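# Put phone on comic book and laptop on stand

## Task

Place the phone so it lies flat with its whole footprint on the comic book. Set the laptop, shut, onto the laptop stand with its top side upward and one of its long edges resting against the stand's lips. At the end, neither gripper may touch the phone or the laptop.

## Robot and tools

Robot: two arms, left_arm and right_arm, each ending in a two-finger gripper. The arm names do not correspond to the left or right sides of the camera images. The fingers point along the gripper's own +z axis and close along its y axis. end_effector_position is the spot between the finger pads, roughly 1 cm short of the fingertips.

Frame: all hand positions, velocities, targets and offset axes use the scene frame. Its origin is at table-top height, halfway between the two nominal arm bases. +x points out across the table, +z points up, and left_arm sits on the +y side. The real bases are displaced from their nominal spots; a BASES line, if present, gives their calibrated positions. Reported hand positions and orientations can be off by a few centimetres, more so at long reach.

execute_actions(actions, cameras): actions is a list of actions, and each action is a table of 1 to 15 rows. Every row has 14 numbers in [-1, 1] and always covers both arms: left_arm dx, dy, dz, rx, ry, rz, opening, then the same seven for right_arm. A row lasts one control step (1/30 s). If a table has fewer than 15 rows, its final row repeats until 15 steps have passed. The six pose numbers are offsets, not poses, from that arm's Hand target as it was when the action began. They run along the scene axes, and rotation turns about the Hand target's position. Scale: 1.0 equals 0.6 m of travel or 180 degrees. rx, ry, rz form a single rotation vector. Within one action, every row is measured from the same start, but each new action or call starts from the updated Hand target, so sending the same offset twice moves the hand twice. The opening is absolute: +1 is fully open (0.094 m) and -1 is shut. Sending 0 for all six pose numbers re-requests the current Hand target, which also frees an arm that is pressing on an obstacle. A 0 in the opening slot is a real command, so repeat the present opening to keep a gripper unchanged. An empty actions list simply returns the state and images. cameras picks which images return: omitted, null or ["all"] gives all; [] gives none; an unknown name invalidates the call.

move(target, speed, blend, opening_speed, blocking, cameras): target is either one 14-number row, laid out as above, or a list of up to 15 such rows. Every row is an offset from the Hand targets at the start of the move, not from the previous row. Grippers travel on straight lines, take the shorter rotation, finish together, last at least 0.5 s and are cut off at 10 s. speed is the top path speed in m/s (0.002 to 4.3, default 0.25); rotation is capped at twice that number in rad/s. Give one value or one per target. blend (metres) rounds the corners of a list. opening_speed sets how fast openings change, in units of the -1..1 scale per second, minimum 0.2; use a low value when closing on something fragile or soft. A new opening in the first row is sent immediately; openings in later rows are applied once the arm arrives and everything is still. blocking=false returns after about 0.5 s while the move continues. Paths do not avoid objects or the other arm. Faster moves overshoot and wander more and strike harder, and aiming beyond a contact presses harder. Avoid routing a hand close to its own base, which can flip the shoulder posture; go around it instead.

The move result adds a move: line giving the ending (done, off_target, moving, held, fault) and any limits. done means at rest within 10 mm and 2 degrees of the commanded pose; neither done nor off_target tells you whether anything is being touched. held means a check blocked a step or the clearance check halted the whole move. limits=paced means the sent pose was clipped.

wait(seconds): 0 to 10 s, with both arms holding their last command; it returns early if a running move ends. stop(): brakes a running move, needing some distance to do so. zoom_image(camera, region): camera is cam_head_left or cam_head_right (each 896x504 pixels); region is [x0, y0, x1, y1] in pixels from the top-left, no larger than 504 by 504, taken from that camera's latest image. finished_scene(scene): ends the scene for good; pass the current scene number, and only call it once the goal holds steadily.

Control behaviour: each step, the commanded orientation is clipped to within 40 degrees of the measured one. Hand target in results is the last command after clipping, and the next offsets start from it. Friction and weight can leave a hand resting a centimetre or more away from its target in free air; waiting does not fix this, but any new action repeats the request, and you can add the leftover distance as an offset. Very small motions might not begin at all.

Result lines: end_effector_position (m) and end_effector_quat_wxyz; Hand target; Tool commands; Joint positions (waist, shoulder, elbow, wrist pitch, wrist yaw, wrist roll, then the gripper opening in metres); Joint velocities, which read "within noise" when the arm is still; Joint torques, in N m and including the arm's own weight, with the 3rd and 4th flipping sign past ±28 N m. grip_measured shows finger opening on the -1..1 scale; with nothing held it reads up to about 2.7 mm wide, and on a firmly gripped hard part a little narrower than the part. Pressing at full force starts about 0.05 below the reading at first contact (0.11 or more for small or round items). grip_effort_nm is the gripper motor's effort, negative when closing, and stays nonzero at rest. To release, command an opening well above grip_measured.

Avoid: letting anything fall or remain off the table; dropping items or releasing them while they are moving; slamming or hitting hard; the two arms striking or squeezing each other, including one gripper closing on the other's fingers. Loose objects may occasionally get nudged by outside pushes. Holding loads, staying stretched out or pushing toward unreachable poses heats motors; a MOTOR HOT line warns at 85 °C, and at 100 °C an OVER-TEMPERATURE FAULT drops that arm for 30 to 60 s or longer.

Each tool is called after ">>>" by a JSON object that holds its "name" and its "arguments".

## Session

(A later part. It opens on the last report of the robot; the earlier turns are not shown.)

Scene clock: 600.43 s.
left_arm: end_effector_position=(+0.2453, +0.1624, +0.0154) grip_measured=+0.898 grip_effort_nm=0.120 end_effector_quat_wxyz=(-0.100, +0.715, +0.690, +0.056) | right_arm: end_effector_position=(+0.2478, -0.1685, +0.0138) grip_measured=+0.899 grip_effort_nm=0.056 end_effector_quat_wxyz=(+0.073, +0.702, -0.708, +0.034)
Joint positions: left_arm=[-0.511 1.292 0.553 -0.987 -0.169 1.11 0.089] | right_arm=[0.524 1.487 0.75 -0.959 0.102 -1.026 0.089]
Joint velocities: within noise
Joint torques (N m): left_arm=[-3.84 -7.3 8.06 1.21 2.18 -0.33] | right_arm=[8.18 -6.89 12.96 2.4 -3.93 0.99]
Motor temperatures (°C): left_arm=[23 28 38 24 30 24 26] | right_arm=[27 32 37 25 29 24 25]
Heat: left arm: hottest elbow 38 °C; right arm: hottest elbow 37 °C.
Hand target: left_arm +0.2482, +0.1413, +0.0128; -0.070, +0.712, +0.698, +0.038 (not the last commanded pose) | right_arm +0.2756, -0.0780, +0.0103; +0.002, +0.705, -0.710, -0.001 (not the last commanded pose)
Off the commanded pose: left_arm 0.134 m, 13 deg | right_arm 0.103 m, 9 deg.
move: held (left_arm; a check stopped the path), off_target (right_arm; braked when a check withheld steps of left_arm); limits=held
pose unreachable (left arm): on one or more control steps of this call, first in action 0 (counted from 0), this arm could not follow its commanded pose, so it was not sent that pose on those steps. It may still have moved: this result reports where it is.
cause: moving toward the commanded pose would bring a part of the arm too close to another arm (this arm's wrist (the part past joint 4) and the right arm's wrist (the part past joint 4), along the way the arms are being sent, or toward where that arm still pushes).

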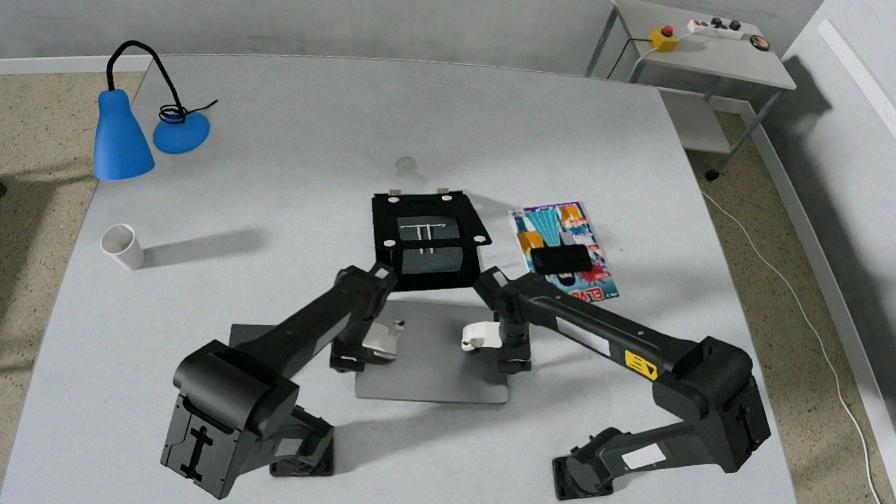

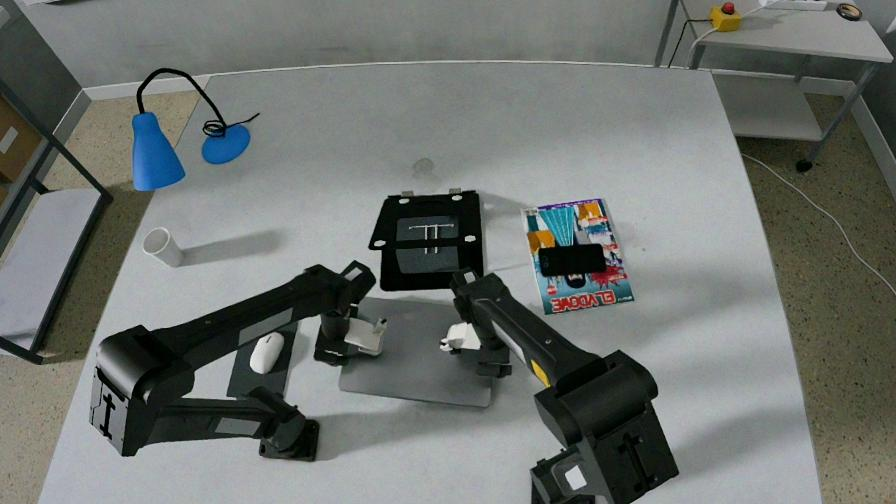

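>>> {"name": "move", "arguments": {"target": [[-0.005,0.123,0.005,-0.1316,-0.0136,0.008,0.9,-0.023,-0.228,0.01,0.083,0,0,0.9]], "speed": 0.15}}

>>> {"name": "zoom_image", "arguments": {"camera": "cam_head_left", "region": [300, 260, 560, 420]}}

>>> {"name": "zoom_image", "arguments": {"camera": "cam_head_right", "region": [300, 260, 560, 420]}}

Scene clock: 615.80 s.
left_arm: end_effector_position=(+0.2478, +0.2127, +0.0174) grip_measured=+0.898 grip_effort_nm=0.115 end_effector_quat_wxyz=(+0.091, +0.704, +0.699, -0.090) | right_arm: end_effector_position=(+0.2634, -0.2116, +0.0151) grip_measured=+0.899 grip_effort_nm=0.037 end_effector_quat_wxyz=(-0.084, +0.699, -0.703, -0.096)
Joint positions: left_arm=[0.036 1.142 0.444 -0.889 0.256 1.645 0.089] | right_arm=[0.178 1.383 0.635 -0.792 -0.254 -1.378 0.089]
Joint velocities: within noise
Joint torques (N m): left_arm=[-0.5 -6.18 7.28 0.18 0.3 0.06] | right_arm=[-0.21 -11.22 5.24 0.38 -0.26 0.11]
Motor temperatures (°C): left_arm=[23 27 36 24 33 24 26] | right_arm=[27 32 41 25 43 24 25]
Heat: left arm: hottest elbow 36 °C; right arm: hottest wrist yaw 43 °C.
Hand target: left_arm +0.2452, +0.2152, +0.0158; +0.091, +0.701, +0.701, -0.092 | right_arm +0.2619, -0.2148, +0.0163; -0.089, +0.699, -0.703, -0.094
Off the commanded pose: left_arm 0.004 m, 0 deg | right_arm 0.004 m, 1 deg.
move: done

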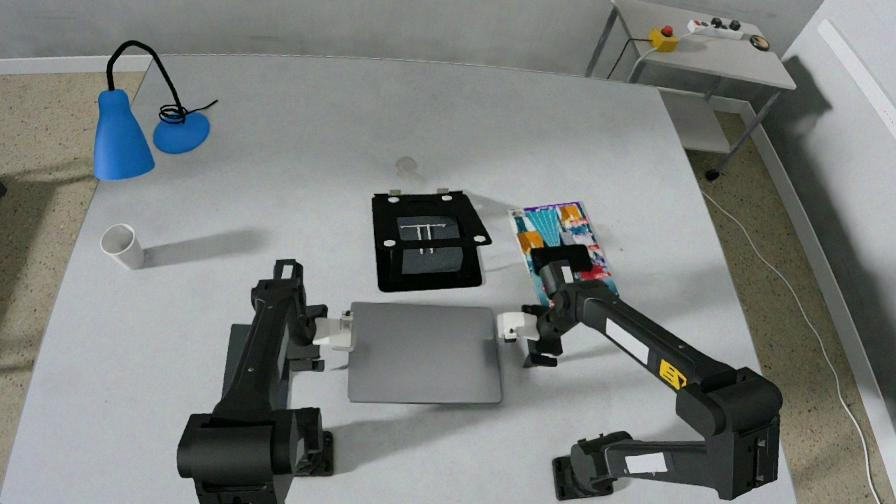

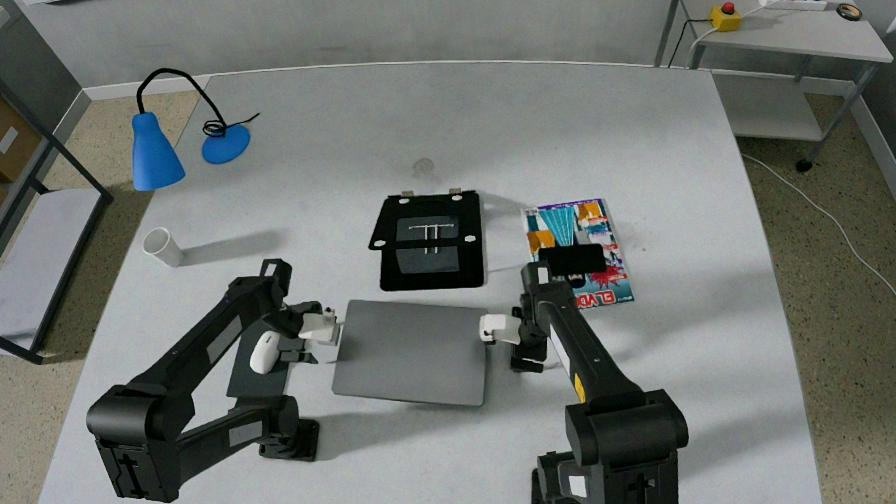

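Scaled by 1.938.

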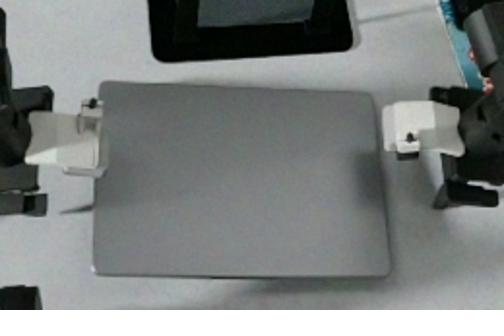

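Scaled by 1.938.

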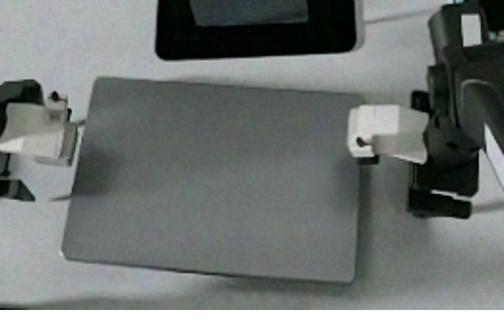

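>>> {"name": "move", "arguments": {"target": [[0,-0.13,0.0,0,0,0,0.9,0,0.13,0.0,0,0,0,0.9],[0,-0.22,0.0,0,0,0,0.9,0,0.22,0.0,0,0,0,0.9]], "speed": [0.06,0.04]}}

>>> {"name": "zoom_image", "arguments": {"camera": "cam_head_left", "region": [300, 260, 560, 420]}}

>>> {"name": "zoom_image", "arguments": {"camera": "cam_head_right", "region": [300, 260, 560, 420]}}

Scene clock: 626.03 s.
left_arm: end_effector_position=(+0.2483, +0.1581, +0.0186) grip_measured=+0.898 grip_effort_nm=0.115 end_effector_quat_wxyz=(+0.051, +0.715, +0.696, -0.031) | right_arm: end_effector_position=(+0.2491, -0.1551, +0.0143) grip_measured=+0.899 grip_effort_nm=0.042 end_effector_quat_wxyz=(-0.050, +0.711, -0.699, -0.052)
Joint positions: left_arm=[-0.321 1.126 0.452 -0.838 0.104 1.303 0.089] | right_arm=[0.431 1.39 0.652 -0.775 -0.133 -1.147 0.089]
Joint velocities: within noise
Joint torques (N m): left_arm=[-12.22 -2.84 10.37 1.95 5.51 -1.62] | right_arm=[8.35 -6.24 10.89 1.96 -3.49 1.37]
Motor temperatures (°C): left_arm=[23 27 36 24 34 24 26] | right_arm=[27 32 39 25 36 24 25]
Heat: left arm: hottest elbow 36 °C; right arm: hottest elbow 39 °C.
Hand target: left_arm +0.2451, +0.0832, +0.0158; +0.092, +0.701, +0.701, -0.092 | right_arm +0.2619, -0.0828, +0.0164; -0.090, +0.699, -0.703, -0.094
Off the commanded pose: left_arm 0.075 m, 9 deg | right_arm 0.074 m, 7 deg.
move: off_target (left_arm, right_arm)

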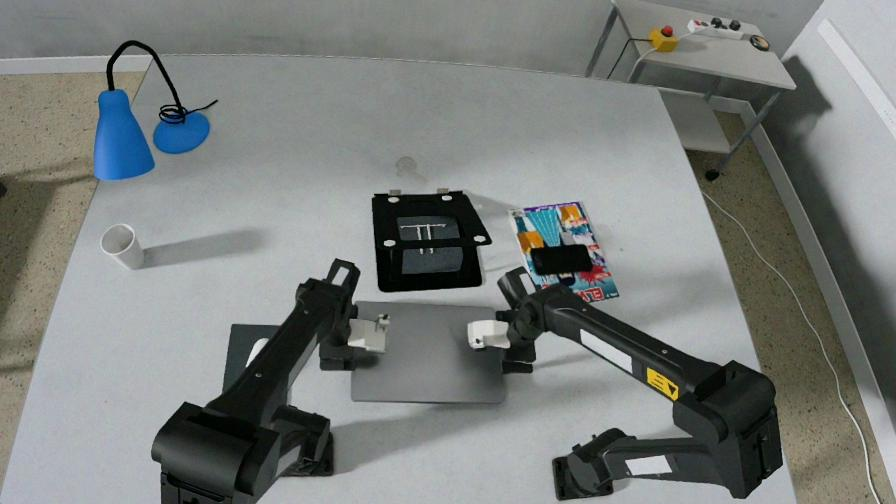

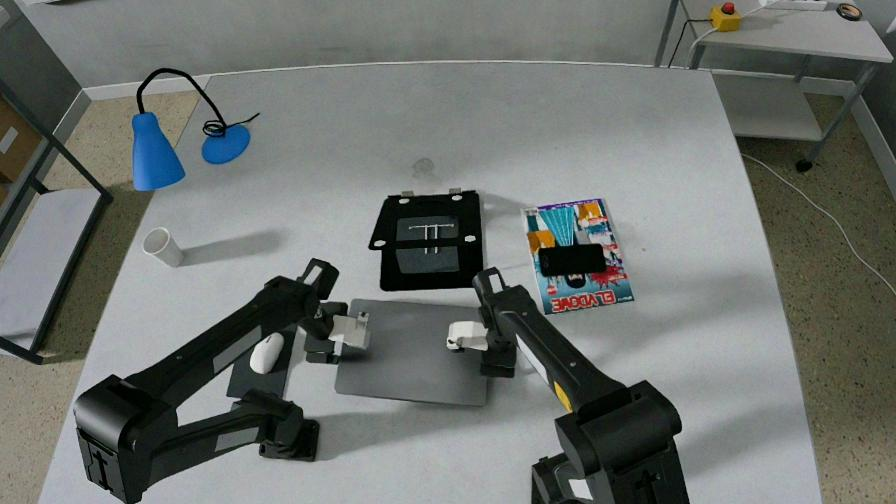

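Scaled by 1.938.

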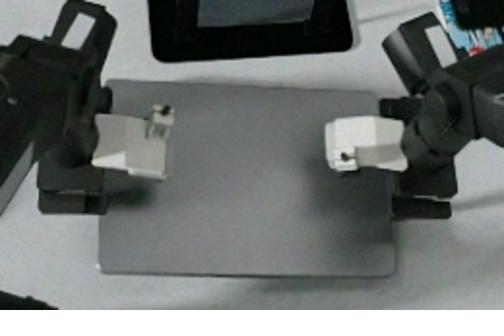

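Scaled by 1.938.

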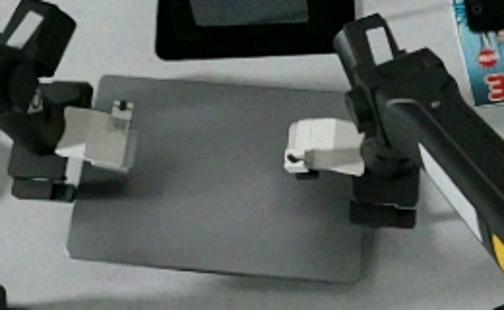

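>>> {"name": "move", "arguments": {"target": [[0,0,0.07,0,0,0,0.9,0,0,0.07,0,0,0,0.9]], "speed": 0.03}}

>>> {"name": "zoom_image", "arguments": {"camera": "cam_head_left", "region": [300, 260, 560, 420]}}

>>> {"name": "zoom_image", "arguments": {"camera": "cam_head_right", "region": [300, 260, 560, 420]}}

Scene clock: 630.47 s.
left_arm: end_effector_position=(+0.2142, +0.1460, +0.0242) grip_measured=+0.898 grip_effort_nm=0.100 end_effector_quat_wxyz=(+0.010, +0.698, +0.713, -0.069) | right_arm: end_effector_position=(+0.2208, -0.1664, +0.0184) grip_measured=+0.899 grip_effort_nm=0.042 end_effector_quat_wxyz=(+0.008, +0.703, -0.707, -0.071)
Joint positions: left_arm=[-0.399 1.1 0.452 -0.959 0.136 1.181 0.089] | right_arm=[0.44 1.377 0.654 -0.909 -0.128 -1.124 0.089]
Joint velocities: within noise
Joint torques (N m): left_arm=[-7.94 -6.89 16.06 1.42 4.36 -0.69] | right_arm=[7.12 -11.75 14.27 1.48 -4.03 1.05]
Motor temperatures (°C): left_arm=[23 27 36 24 44 24 26] | right_arm=[27 32 40 25 42 24 25]
Heat: left arm: hottest wrist yaw 44 °C; right arm: hottest wrist yaw 42 °C.
Hand target: left_arm +0.2452, +0.0832, +0.0578; +0.092, +0.701, +0.701, -0.092 | right_arm +0.2619, -0.0827, +0.0583; -0.090, +0.699, -0.703, -0.094
Off the commanded pose: left_arm 0.078 m, 10 deg | right_arm 0.101 m, 11 deg.
move: off_target (left_arm, right_arm)

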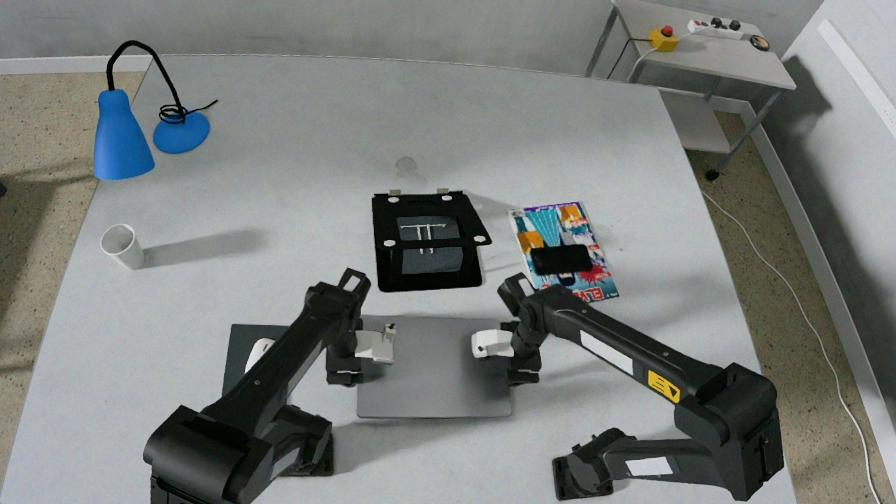

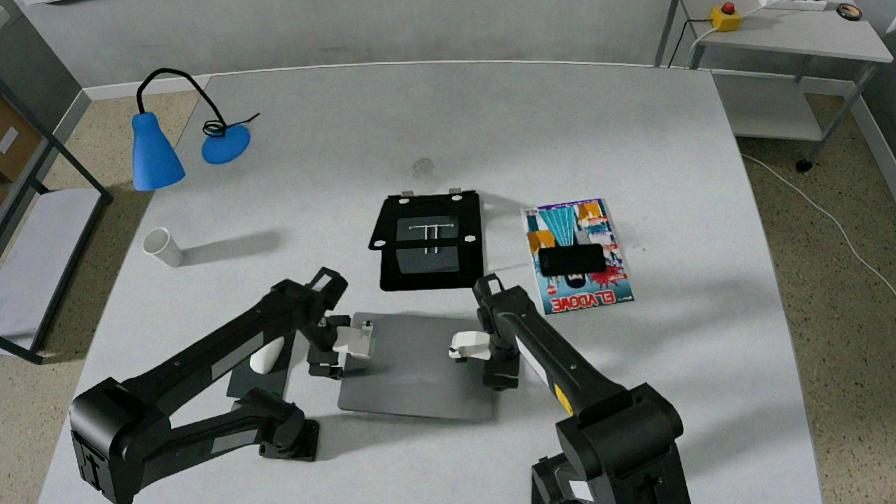

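Scaled by 1.938.

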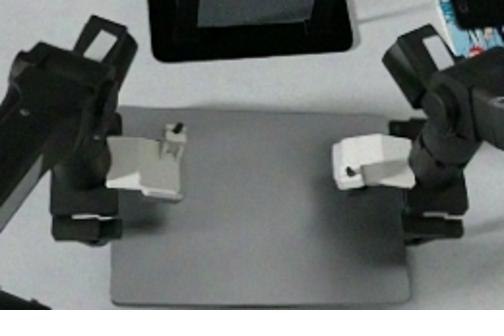

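Scaled by 1.938.

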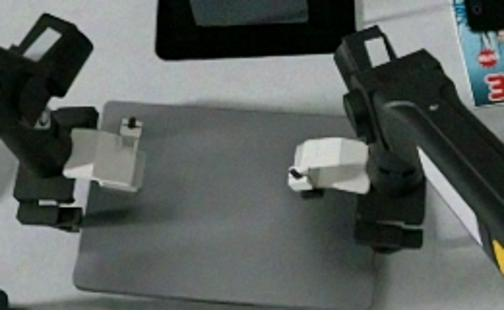

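>>> {"name": "move", "arguments": {"target": [[0.02,0,0.06,0,0,0,0.9,0.0,0,0.06,0,0,0,0.9]], "speed": 0.03}}

>>> {"name": "zoom_image", "arguments": {"camera": "cam_head_left", "region": [300, 260, 560, 440]}}

>>> {"name": "zoom_image", "arguments": {"camera": "cam_head_right", "region": [300, 260, 560, 440]}}

Scene clock: 635.07 s.
left_arm: end_effector_position=(+0.2341, +0.0985, +0.0736) grip_measured=+0.898 grip_effort_nm=0.105 end_effector_quat_wxyz=(+0.064, +0.697, +0.706, -0.103) | right_arm: end_effector_position=(+0.2448, -0.0964, +0.0792) grip_measured=+0.899 grip_effort_nm=0.037 end_effector_quat_wxyz=(-0.070, +0.698, -0.706, -0.099)
Joint positions: left_arm=[-0.481 1.058 0.568 -1.024 0.236 1.099 0.089] | right_arm=[0.547 1.319 0.785 -0.942 -0.225 -0.996 0.089]
Joint velocities: within noise
Joint torques (N m): left_arm=[-3.19 -4.42 15.21 0.77 0.12 -0.1] | right_arm=[1.08 -9.82 10.88 0.28 -0.1 0.19]
Motor temperatures (°C): left_arm=[23 27 36 24 47 24 26] | right_arm=[27 32 41 25 44 24 25]
Heat: left arm: hottest wrist yaw 47 °C; right arm: hottest wrist yaw 44 °C.
Hand target: left_arm +0.2572, +0.0832, +0.0938; +0.092, +0.701, +0.701, -0.092 | right_arm +0.2620, -0.0827, +0.0944; -0.090, +0.699, -0.703, -0.094
Off the commanded pose: left_arm 0.034 m, 3 deg | right_arm 0.027 m, 2 deg.
move: off_target (left_arm, right_arm)

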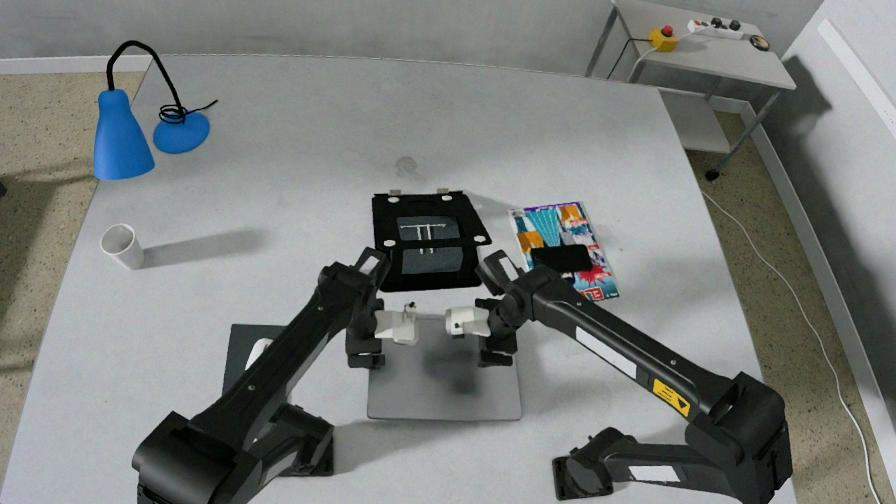

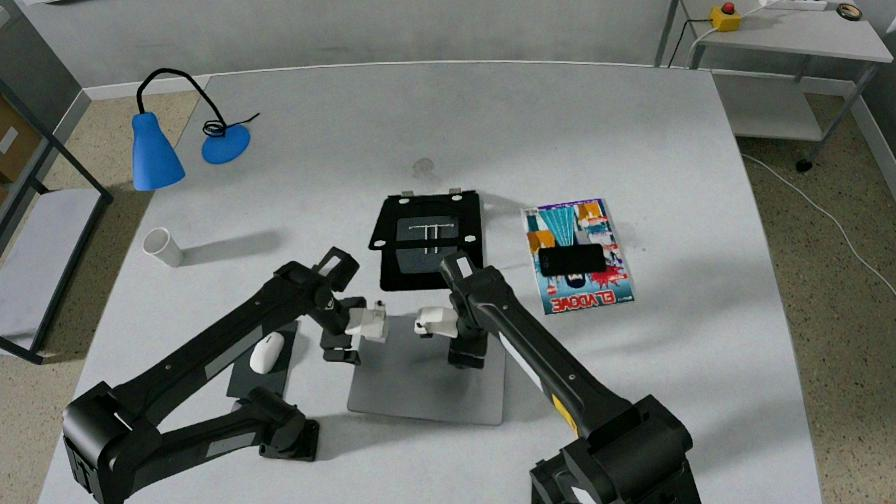

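Scaled by 1.938.

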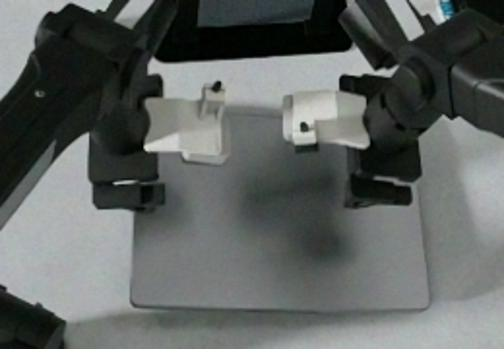

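Scaled by 1.938.

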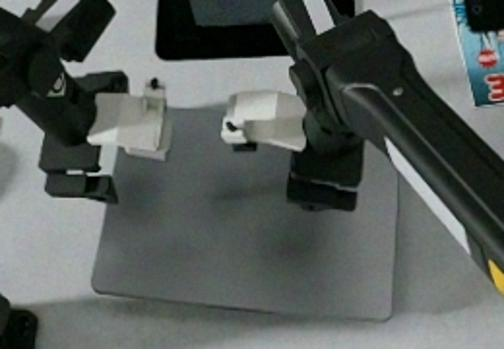

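>>> {"name": "move", "arguments": {"target": [[-0.08,0.19,0.03,0,0,0,0.9,-0.08,-0.26,0.03,0,0,0,0.9],[-0.09,0.19,-0.125,0,0,0,0.9,-0.09,-0.26,-0.125,0,0,0,0.9],[-0.09,0.03,-0.125,0,0,0,0.9,-0.09,-0.12,-0.125,0,0,0,0.9]], "speed": [0.15,0.12,0.05]}}

>>> {"name": "zoom_image", "arguments": {"camera": "cam_head_left", "region": [300, 260, 560, 440]}}

>>> {"name": "zoom_image", "arguments": {"camera": "cam_head_right", "region": [300, 260, 560, 440]}}

Scene clock: 676.67 s.
left_arm: end_effector_position=(+0.1961, +0.1296, +0.0146) grip_measured=+0.898 grip_effort_nm=0.100 end_effector_quat_wxyz=(+0.070, +0.713, +0.694, -0.072) | right_arm: end_effector_position=(+0.2010, -0.1873, +0.0190) grip_measured=+0.899 grip_effort_nm=0.042 end_effector_quat_wxyz=(-0.070, +0.705, -0.703, -0.069)
Joint positions: left_arm=[-0.468 0.993 0.353 -0.85 0.185 1.152 0.089] | right_arm=[0.364 1.203 0.5 -0.794 -0.183 -1.198 0.089]
Joint velocities: within noise
Joint torques (N m): left_arm=[-5.95 -1.79 11.06 1.66 2.08 -0.85] | right_arm=[4.78 -4.07 8.46 1.5 -2.04 0.79]
Motor temperatures (°C): left_arm=[23 27 39 24 32 24 26] | right_arm=[27 32 42 25 31 24 25]
Heat: left arm: hottest elbow 39 °C; right arm: hottest elbow 42 °C.
Hand target: left_arm +0.2031, +0.1012, +0.0188; +0.091, +0.701, +0.701, -0.092 | right_arm +0.2079, -0.1548, +0.0194; -0.089, +0.699, -0.703, -0.094
Off the commanded pose: left_arm 0.030 m, 4 deg | right_arm 0.033 m, 4 deg.
move: off_target (left_arm, right_arm)

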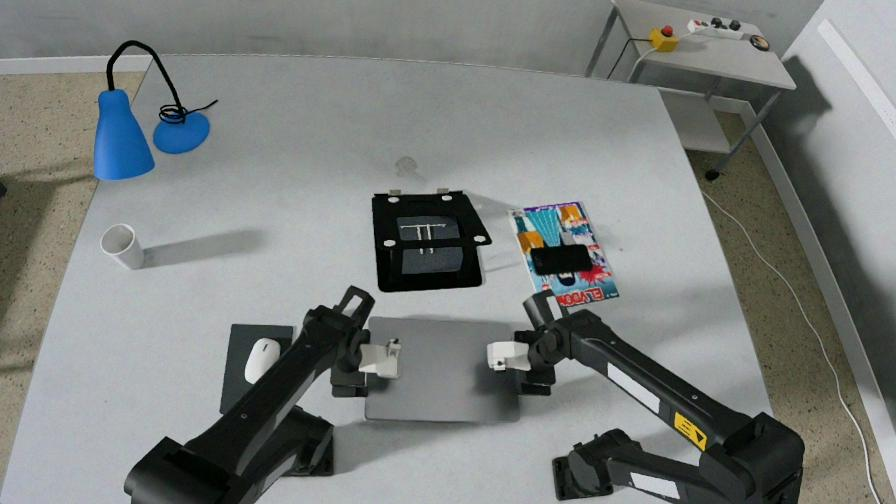

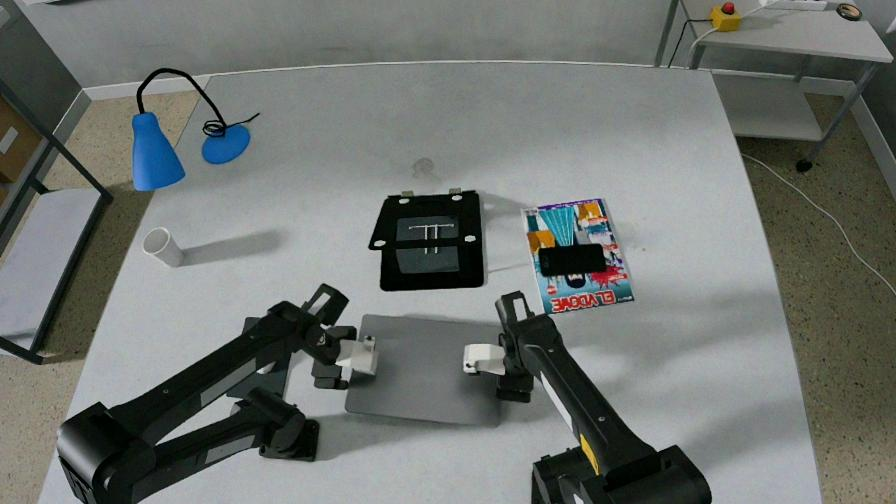

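Scaled by 1.938.

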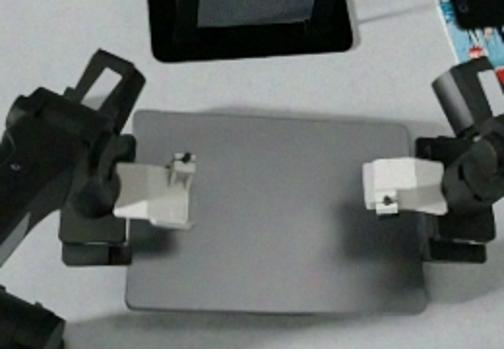

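Scaled by 1.938.

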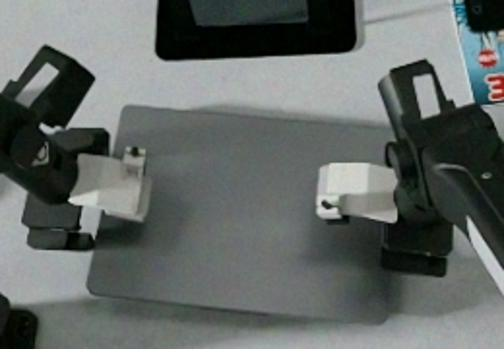

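>>> {"name": "move", "arguments": {"target": [[0.05,-0.015,0,0,0,0,0.9,0.05,0.015,0,0,0,0,0.9],[0.17,-0.015,0,0,0,0,0.9,0.17,0.015,0,0,0,0,0.9]], "speed": [0.04,0.04]}}

>>> {"name": "zoom_image", "arguments": {"camera": "cam_head_left", "region": [300, 260, 560, 440]}}

>>> {"name": "zoom_image", "arguments": {"camera": "cam_head_right", "region": [300, 260, 560, 440]}}

Scene clock: 683.07 s.
left_arm: end_effector_position=(+0.2562, +0.1291, +0.0143) grip_measured=+0.898 grip_effort_nm=0.110 end_effector_quat_wxyz=(+0.033, +0.706, +0.702, -0.092) | right_arm: end_effector_position=(+0.2675, -0.1877, +0.0149) grip_measured=+0.899 grip_effort_nm=0.032 end_effector_quat_wxyz=(-0.042, +0.703, -0.706, -0.078)
Joint positions: left_arm=[-0.362 1.262 0.531 -0.862 0.194 1.246 0.089] | right_arm=[0.291 1.43 0.692 -0.831 -0.178 -1.271 0.089]
Joint velocities: within noise
Joint torques (N m): left_arm=[-3.14 -2.96 14.78 3.37 2.22 -0.39] | right_arm=[3.19 -5.66 12.4 1.89 -2.56 0.57]
Motor temperatures (°C): left_arm=[23 27 39 24 34 24 26] | right_arm=[27 32 42 25 35 24 25]
Heat: left arm: hottest elbow 39 °C; right arm: hottest elbow 42 °C.
Hand target: left_arm +0.3052, +0.0922, +0.0189; +0.092, +0.701, +0.701, -0.092 | right_arm +0.3099, -0.1458, +0.0193; -0.089, +0.699, -0.703, -0.094
Off the commanded pose: left_arm 0.061 m, 7 deg | right_arm 0.060 m, 6 deg.
move: off_target (left_arm, right_arm)

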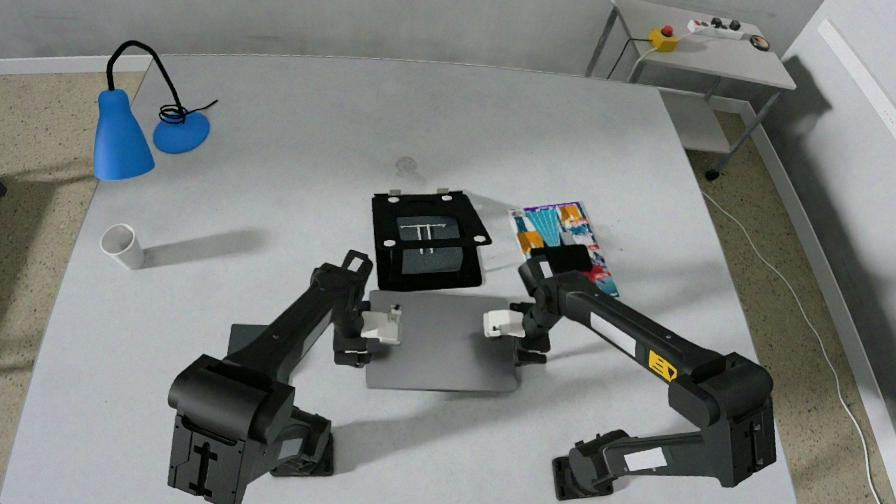

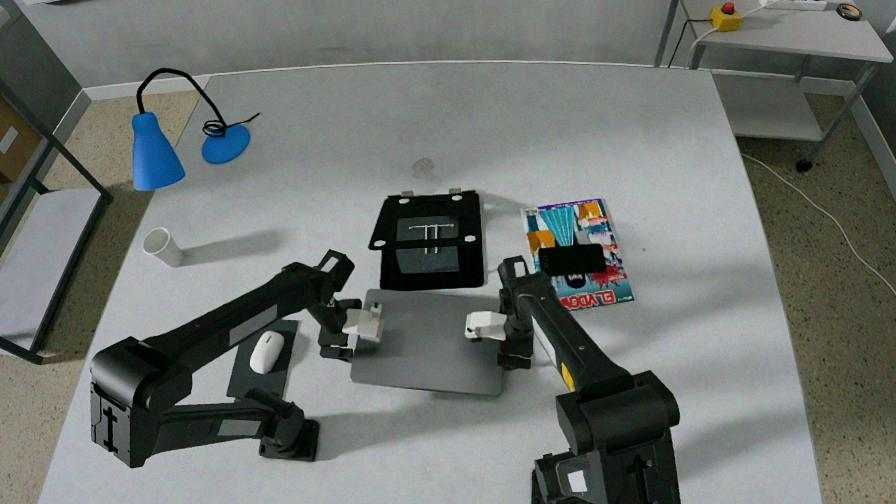

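Scaled by 1.938.

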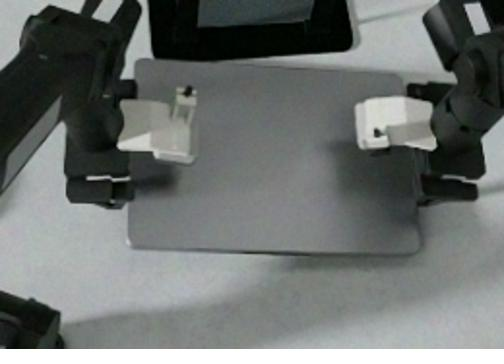

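Scaled by 1.938.

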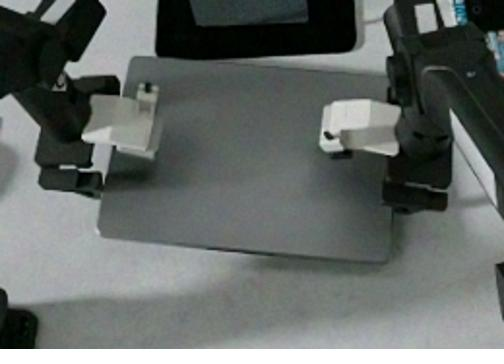

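>>> {"name": "move", "arguments": {"target": [[-0.06,0.1,0.0,0,0,0,0.9,-0.06,-0.1,0.0,0,0,0,0.9],[-0.07,0.3,0.2,0,0,0,0.9,-0.07,-0.3,0.2,0,0,0,0.9],[-0.07,0.22,0.2,-0.131,0.252,0.437,-0.15,-0.06,-0.22,0.2,0.130,0.250,-0.436,-0.15]], "speed": [0.1,0.15,0.2], "blend": [0.01,0.02,0]}}

>>> {"name": "zoom_image", "arguments": {"camera": "cam_head_left", "region": [280, 240, 580, 430]}}

>>> {"name": "zoom_image", "arguments": {"camera": "cam_head_right", "region": [280, 240, 580, 430]}}

Scene clock: 705.43 s.
left_arm: end_effector_position=(+0.2625, +0.2212, +0.1402) grip_measured=-0.147 grip_effort_nm=-0.085 end_effector_quat_wxyz=(-0.005, +0.010, +0.923, -0.383) | right_arm: end_effector_position=(+0.2771, -0.2753, +0.1448) grip_measured=-0.148 grip_effort_nm=-0.081 end_effector_quat_wxyz=(+0.002, -0.011, +0.925, +0.381)
Joint positions: left_arm=[0.376 1.195 0.71 -1.482 0.7 0.573 0.04] | right_arm=[-0.28 1.336 0.855 -1.359 -0.743 -0.403 0.04]
Joint velocities: within noise
Joint torques (N m): left_arm=[-0.5 -7.88 7.92 0.18 0.52 -0.01] | right_arm=[-0.44 -10.05 5.87 0.05 -0.45 0.17]
Motor temperatures (°C): left_arm=[23 27 39 24 36 24 26] | right_arm=[27 32 43 25 37 24 25]
Heat: left arm: hottest elbow 39 °C; right arm: hottest elbow 43 °C.
Hand target: left_arm +0.2632, +0.2242, +0.1389; +0.000, +0.001, +0.924, -0.383 | right_arm +0.2740, -0.2778, +0.1394; -0.001, +0.000, +0.924, +0.383
Off the commanded pose: left_arm 0.003 m, 1 deg | right_arm 0.007 m, 1 deg.
move: done

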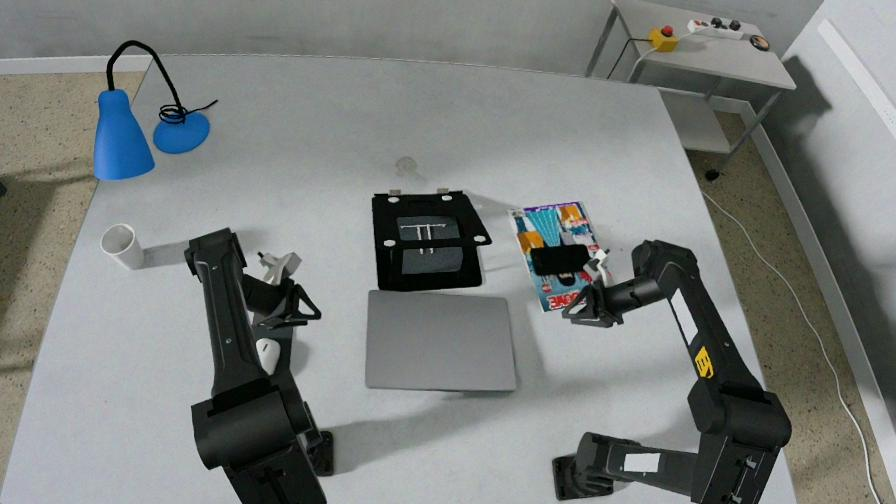

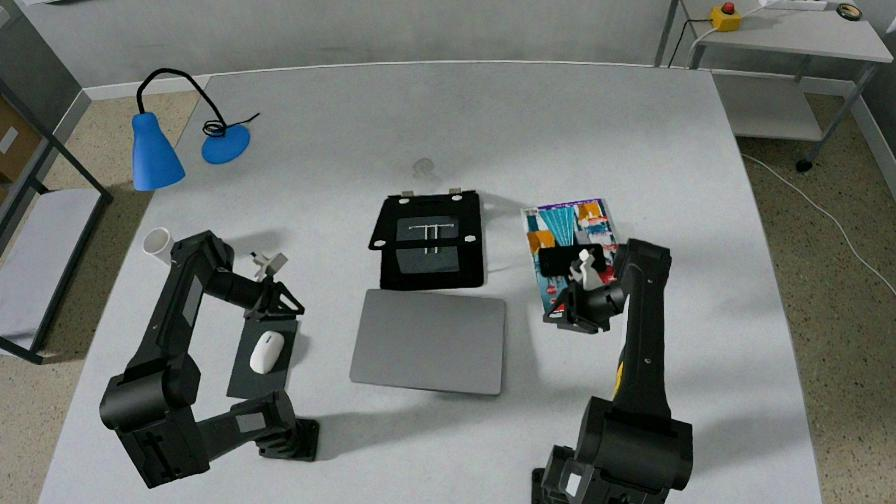

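Scaled by 1.680.

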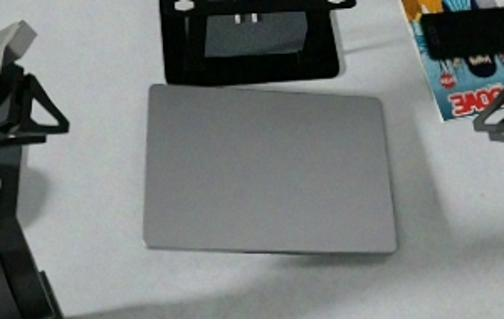

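Scaled by 1.680.

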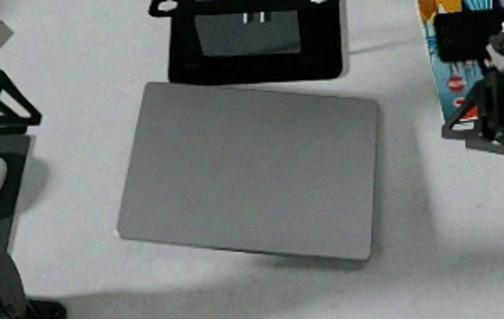

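Nice postures. Look at the finger shapes.

>>> {"name": "zoom_image", "arguments": {"camera": "cam_head_left", "region": [240, 240, 340, 350]}}

>>> {"name": "zoom_image", "arguments": {"camera": "cam_head_left", "region": [540, 240, 640, 350]}}

>>> {"name": "zoom_image", "arguments": {"camera": "cam_head_right", "region": [230, 240, 330, 350]}}

>>> {"name": "zoom_image", "arguments": {"camera": "cam_head_right", "region": [530, 240, 630, 350]}}

Scaled by 4.582.

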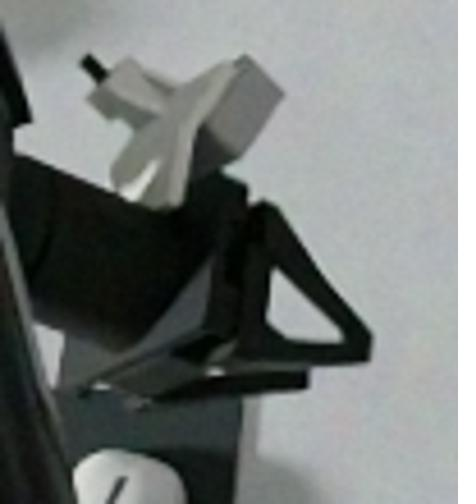

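Scaled by 4.582.

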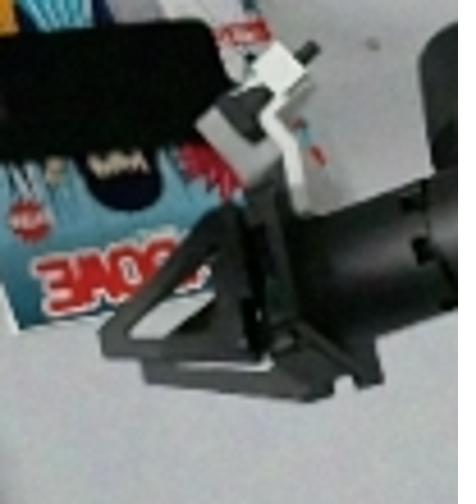

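Scaled by 4.582.

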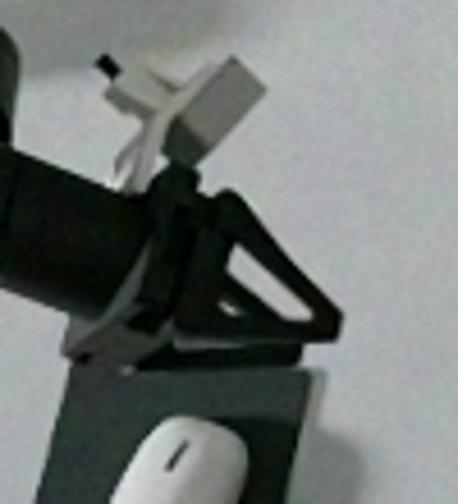

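Scaled by 4.582.

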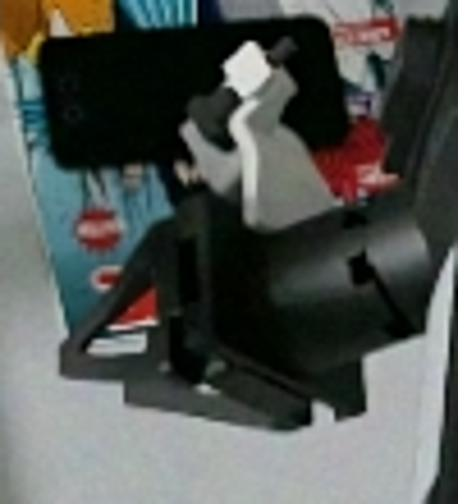

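>>> {"name": "move", "arguments": {"target": [[0,-0.14,-0.1,0,0,0,-0.15,0,0.125,-0.1,0,0,0,-0.15],[0,-0.14,-0.19,0,0,0,-0.15,0,0.125,-0.19,0,0,0,-0.15]], "speed": [0.15,0.08], "blend": [0.02,0]}}

>>> {"name": "zoom_image", "arguments": {"camera": "cam_head_left", "region": [310, 270, 410, 400]}}

>>> {"name": "zoom_image", "arguments": {"camera": "cam_head_left", "region": [480, 270, 580, 400]}}

>>> {"name": "zoom_image", "arguments": {"camera": "cam_head_right", "region": [300, 270, 400, 400]}}

>>> {"name": "zoom_image", "arguments": {"camera": "cam_head_right", "region": [470, 270, 570, 400]}}

Scene clock: 722.47 s.
left_arm: end_effector_position=(+0.2676, +0.1441, +0.0296) grip_measured=-0.148 grip_effort_nm=-0.081 end_effector_quat_wxyz=(+0.008, -0.001, +0.923, -0.384) | right_arm: end_effector_position=(+0.2797, -0.2070, +0.0335) grip_measured=-0.149 grip_effort_nm=-0.085 end_effector_quat_wxyz=(+0.011, -0.001, +0.924, +0.382)
Joint positions: left_arm=[0.072 1.316 0.455 -0.789 0.784 0.131 0.04] | right_arm=[-0.066 1.476 0.634 -0.761 -0.785 -0.077 0.04]
Joint velocities: within noise
Joint torques (N m): left_arm=[-2.78 -6.01 5.91 0.61 0.29 -0.06] | right_arm=[1.38 -9.23 4.68 0.51 -0.41 0.16]
Motor temperatures (°C): left_arm=[23 27 37 24 33 24 26] | right_arm=[27 32 41 25 33 24 25]
Heat: left arm: hottest elbow 37 °C; right arm: hottest elbow 41 °C.
Hand target: left_arm +0.2632, +0.1403, +0.0248; +0.000, +0.000, +0.924, -0.383 | right_arm +0.2739, -0.2027, +0.0253; -0.001, +0.000, +0.924, +0.383
Off the commanded pose: left_arm 0.007 m, 1 deg | right_arm 0.011 m, 1 deg.
move: off_target (right_arm)

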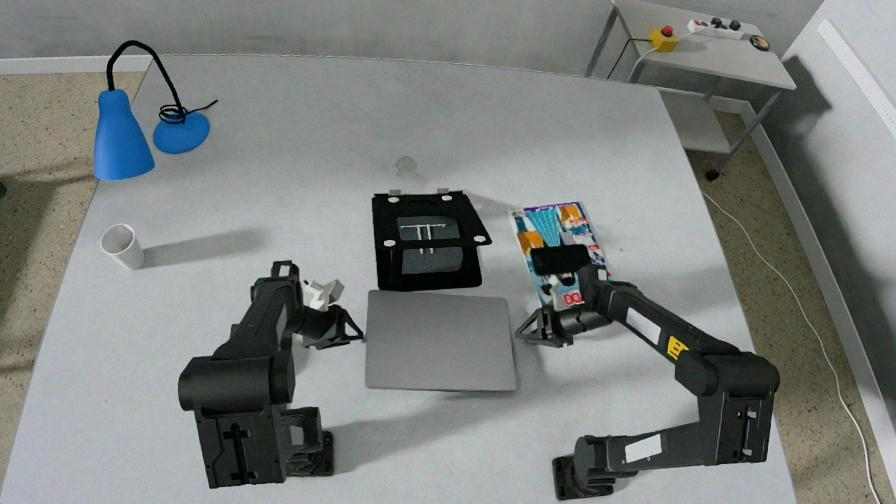

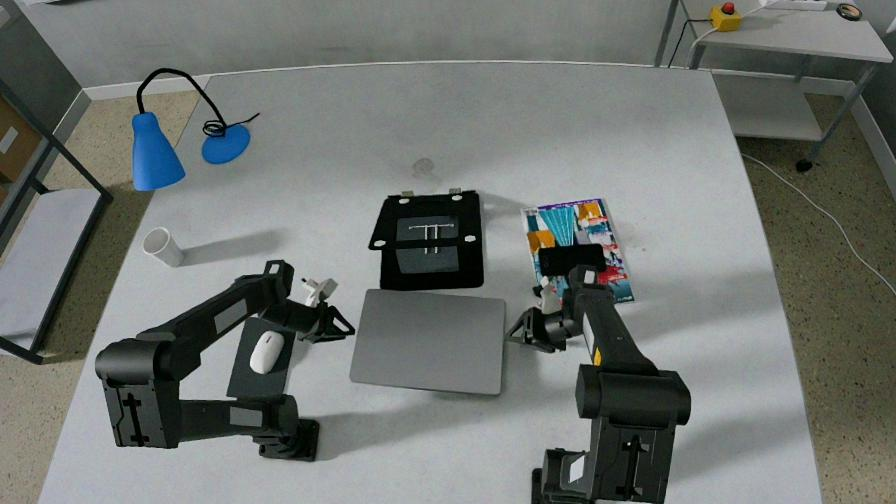

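Scaled by 3.877.

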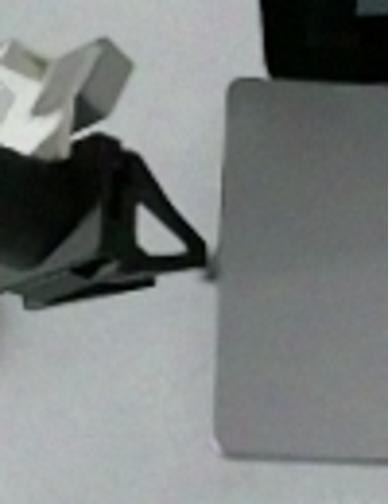

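Scaled by 3.877.

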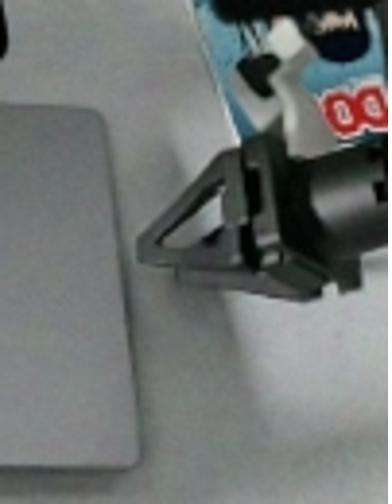

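Scaled by 3.877.

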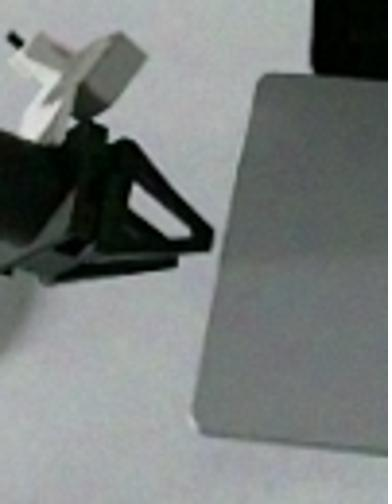

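Scaled by 3.877.

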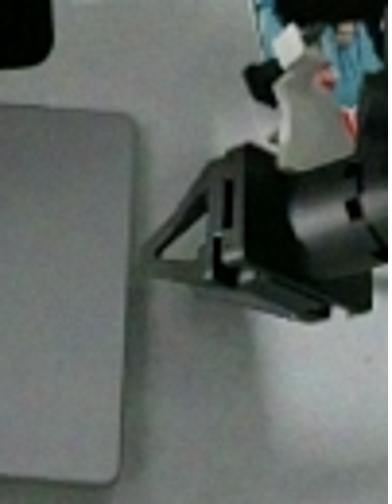

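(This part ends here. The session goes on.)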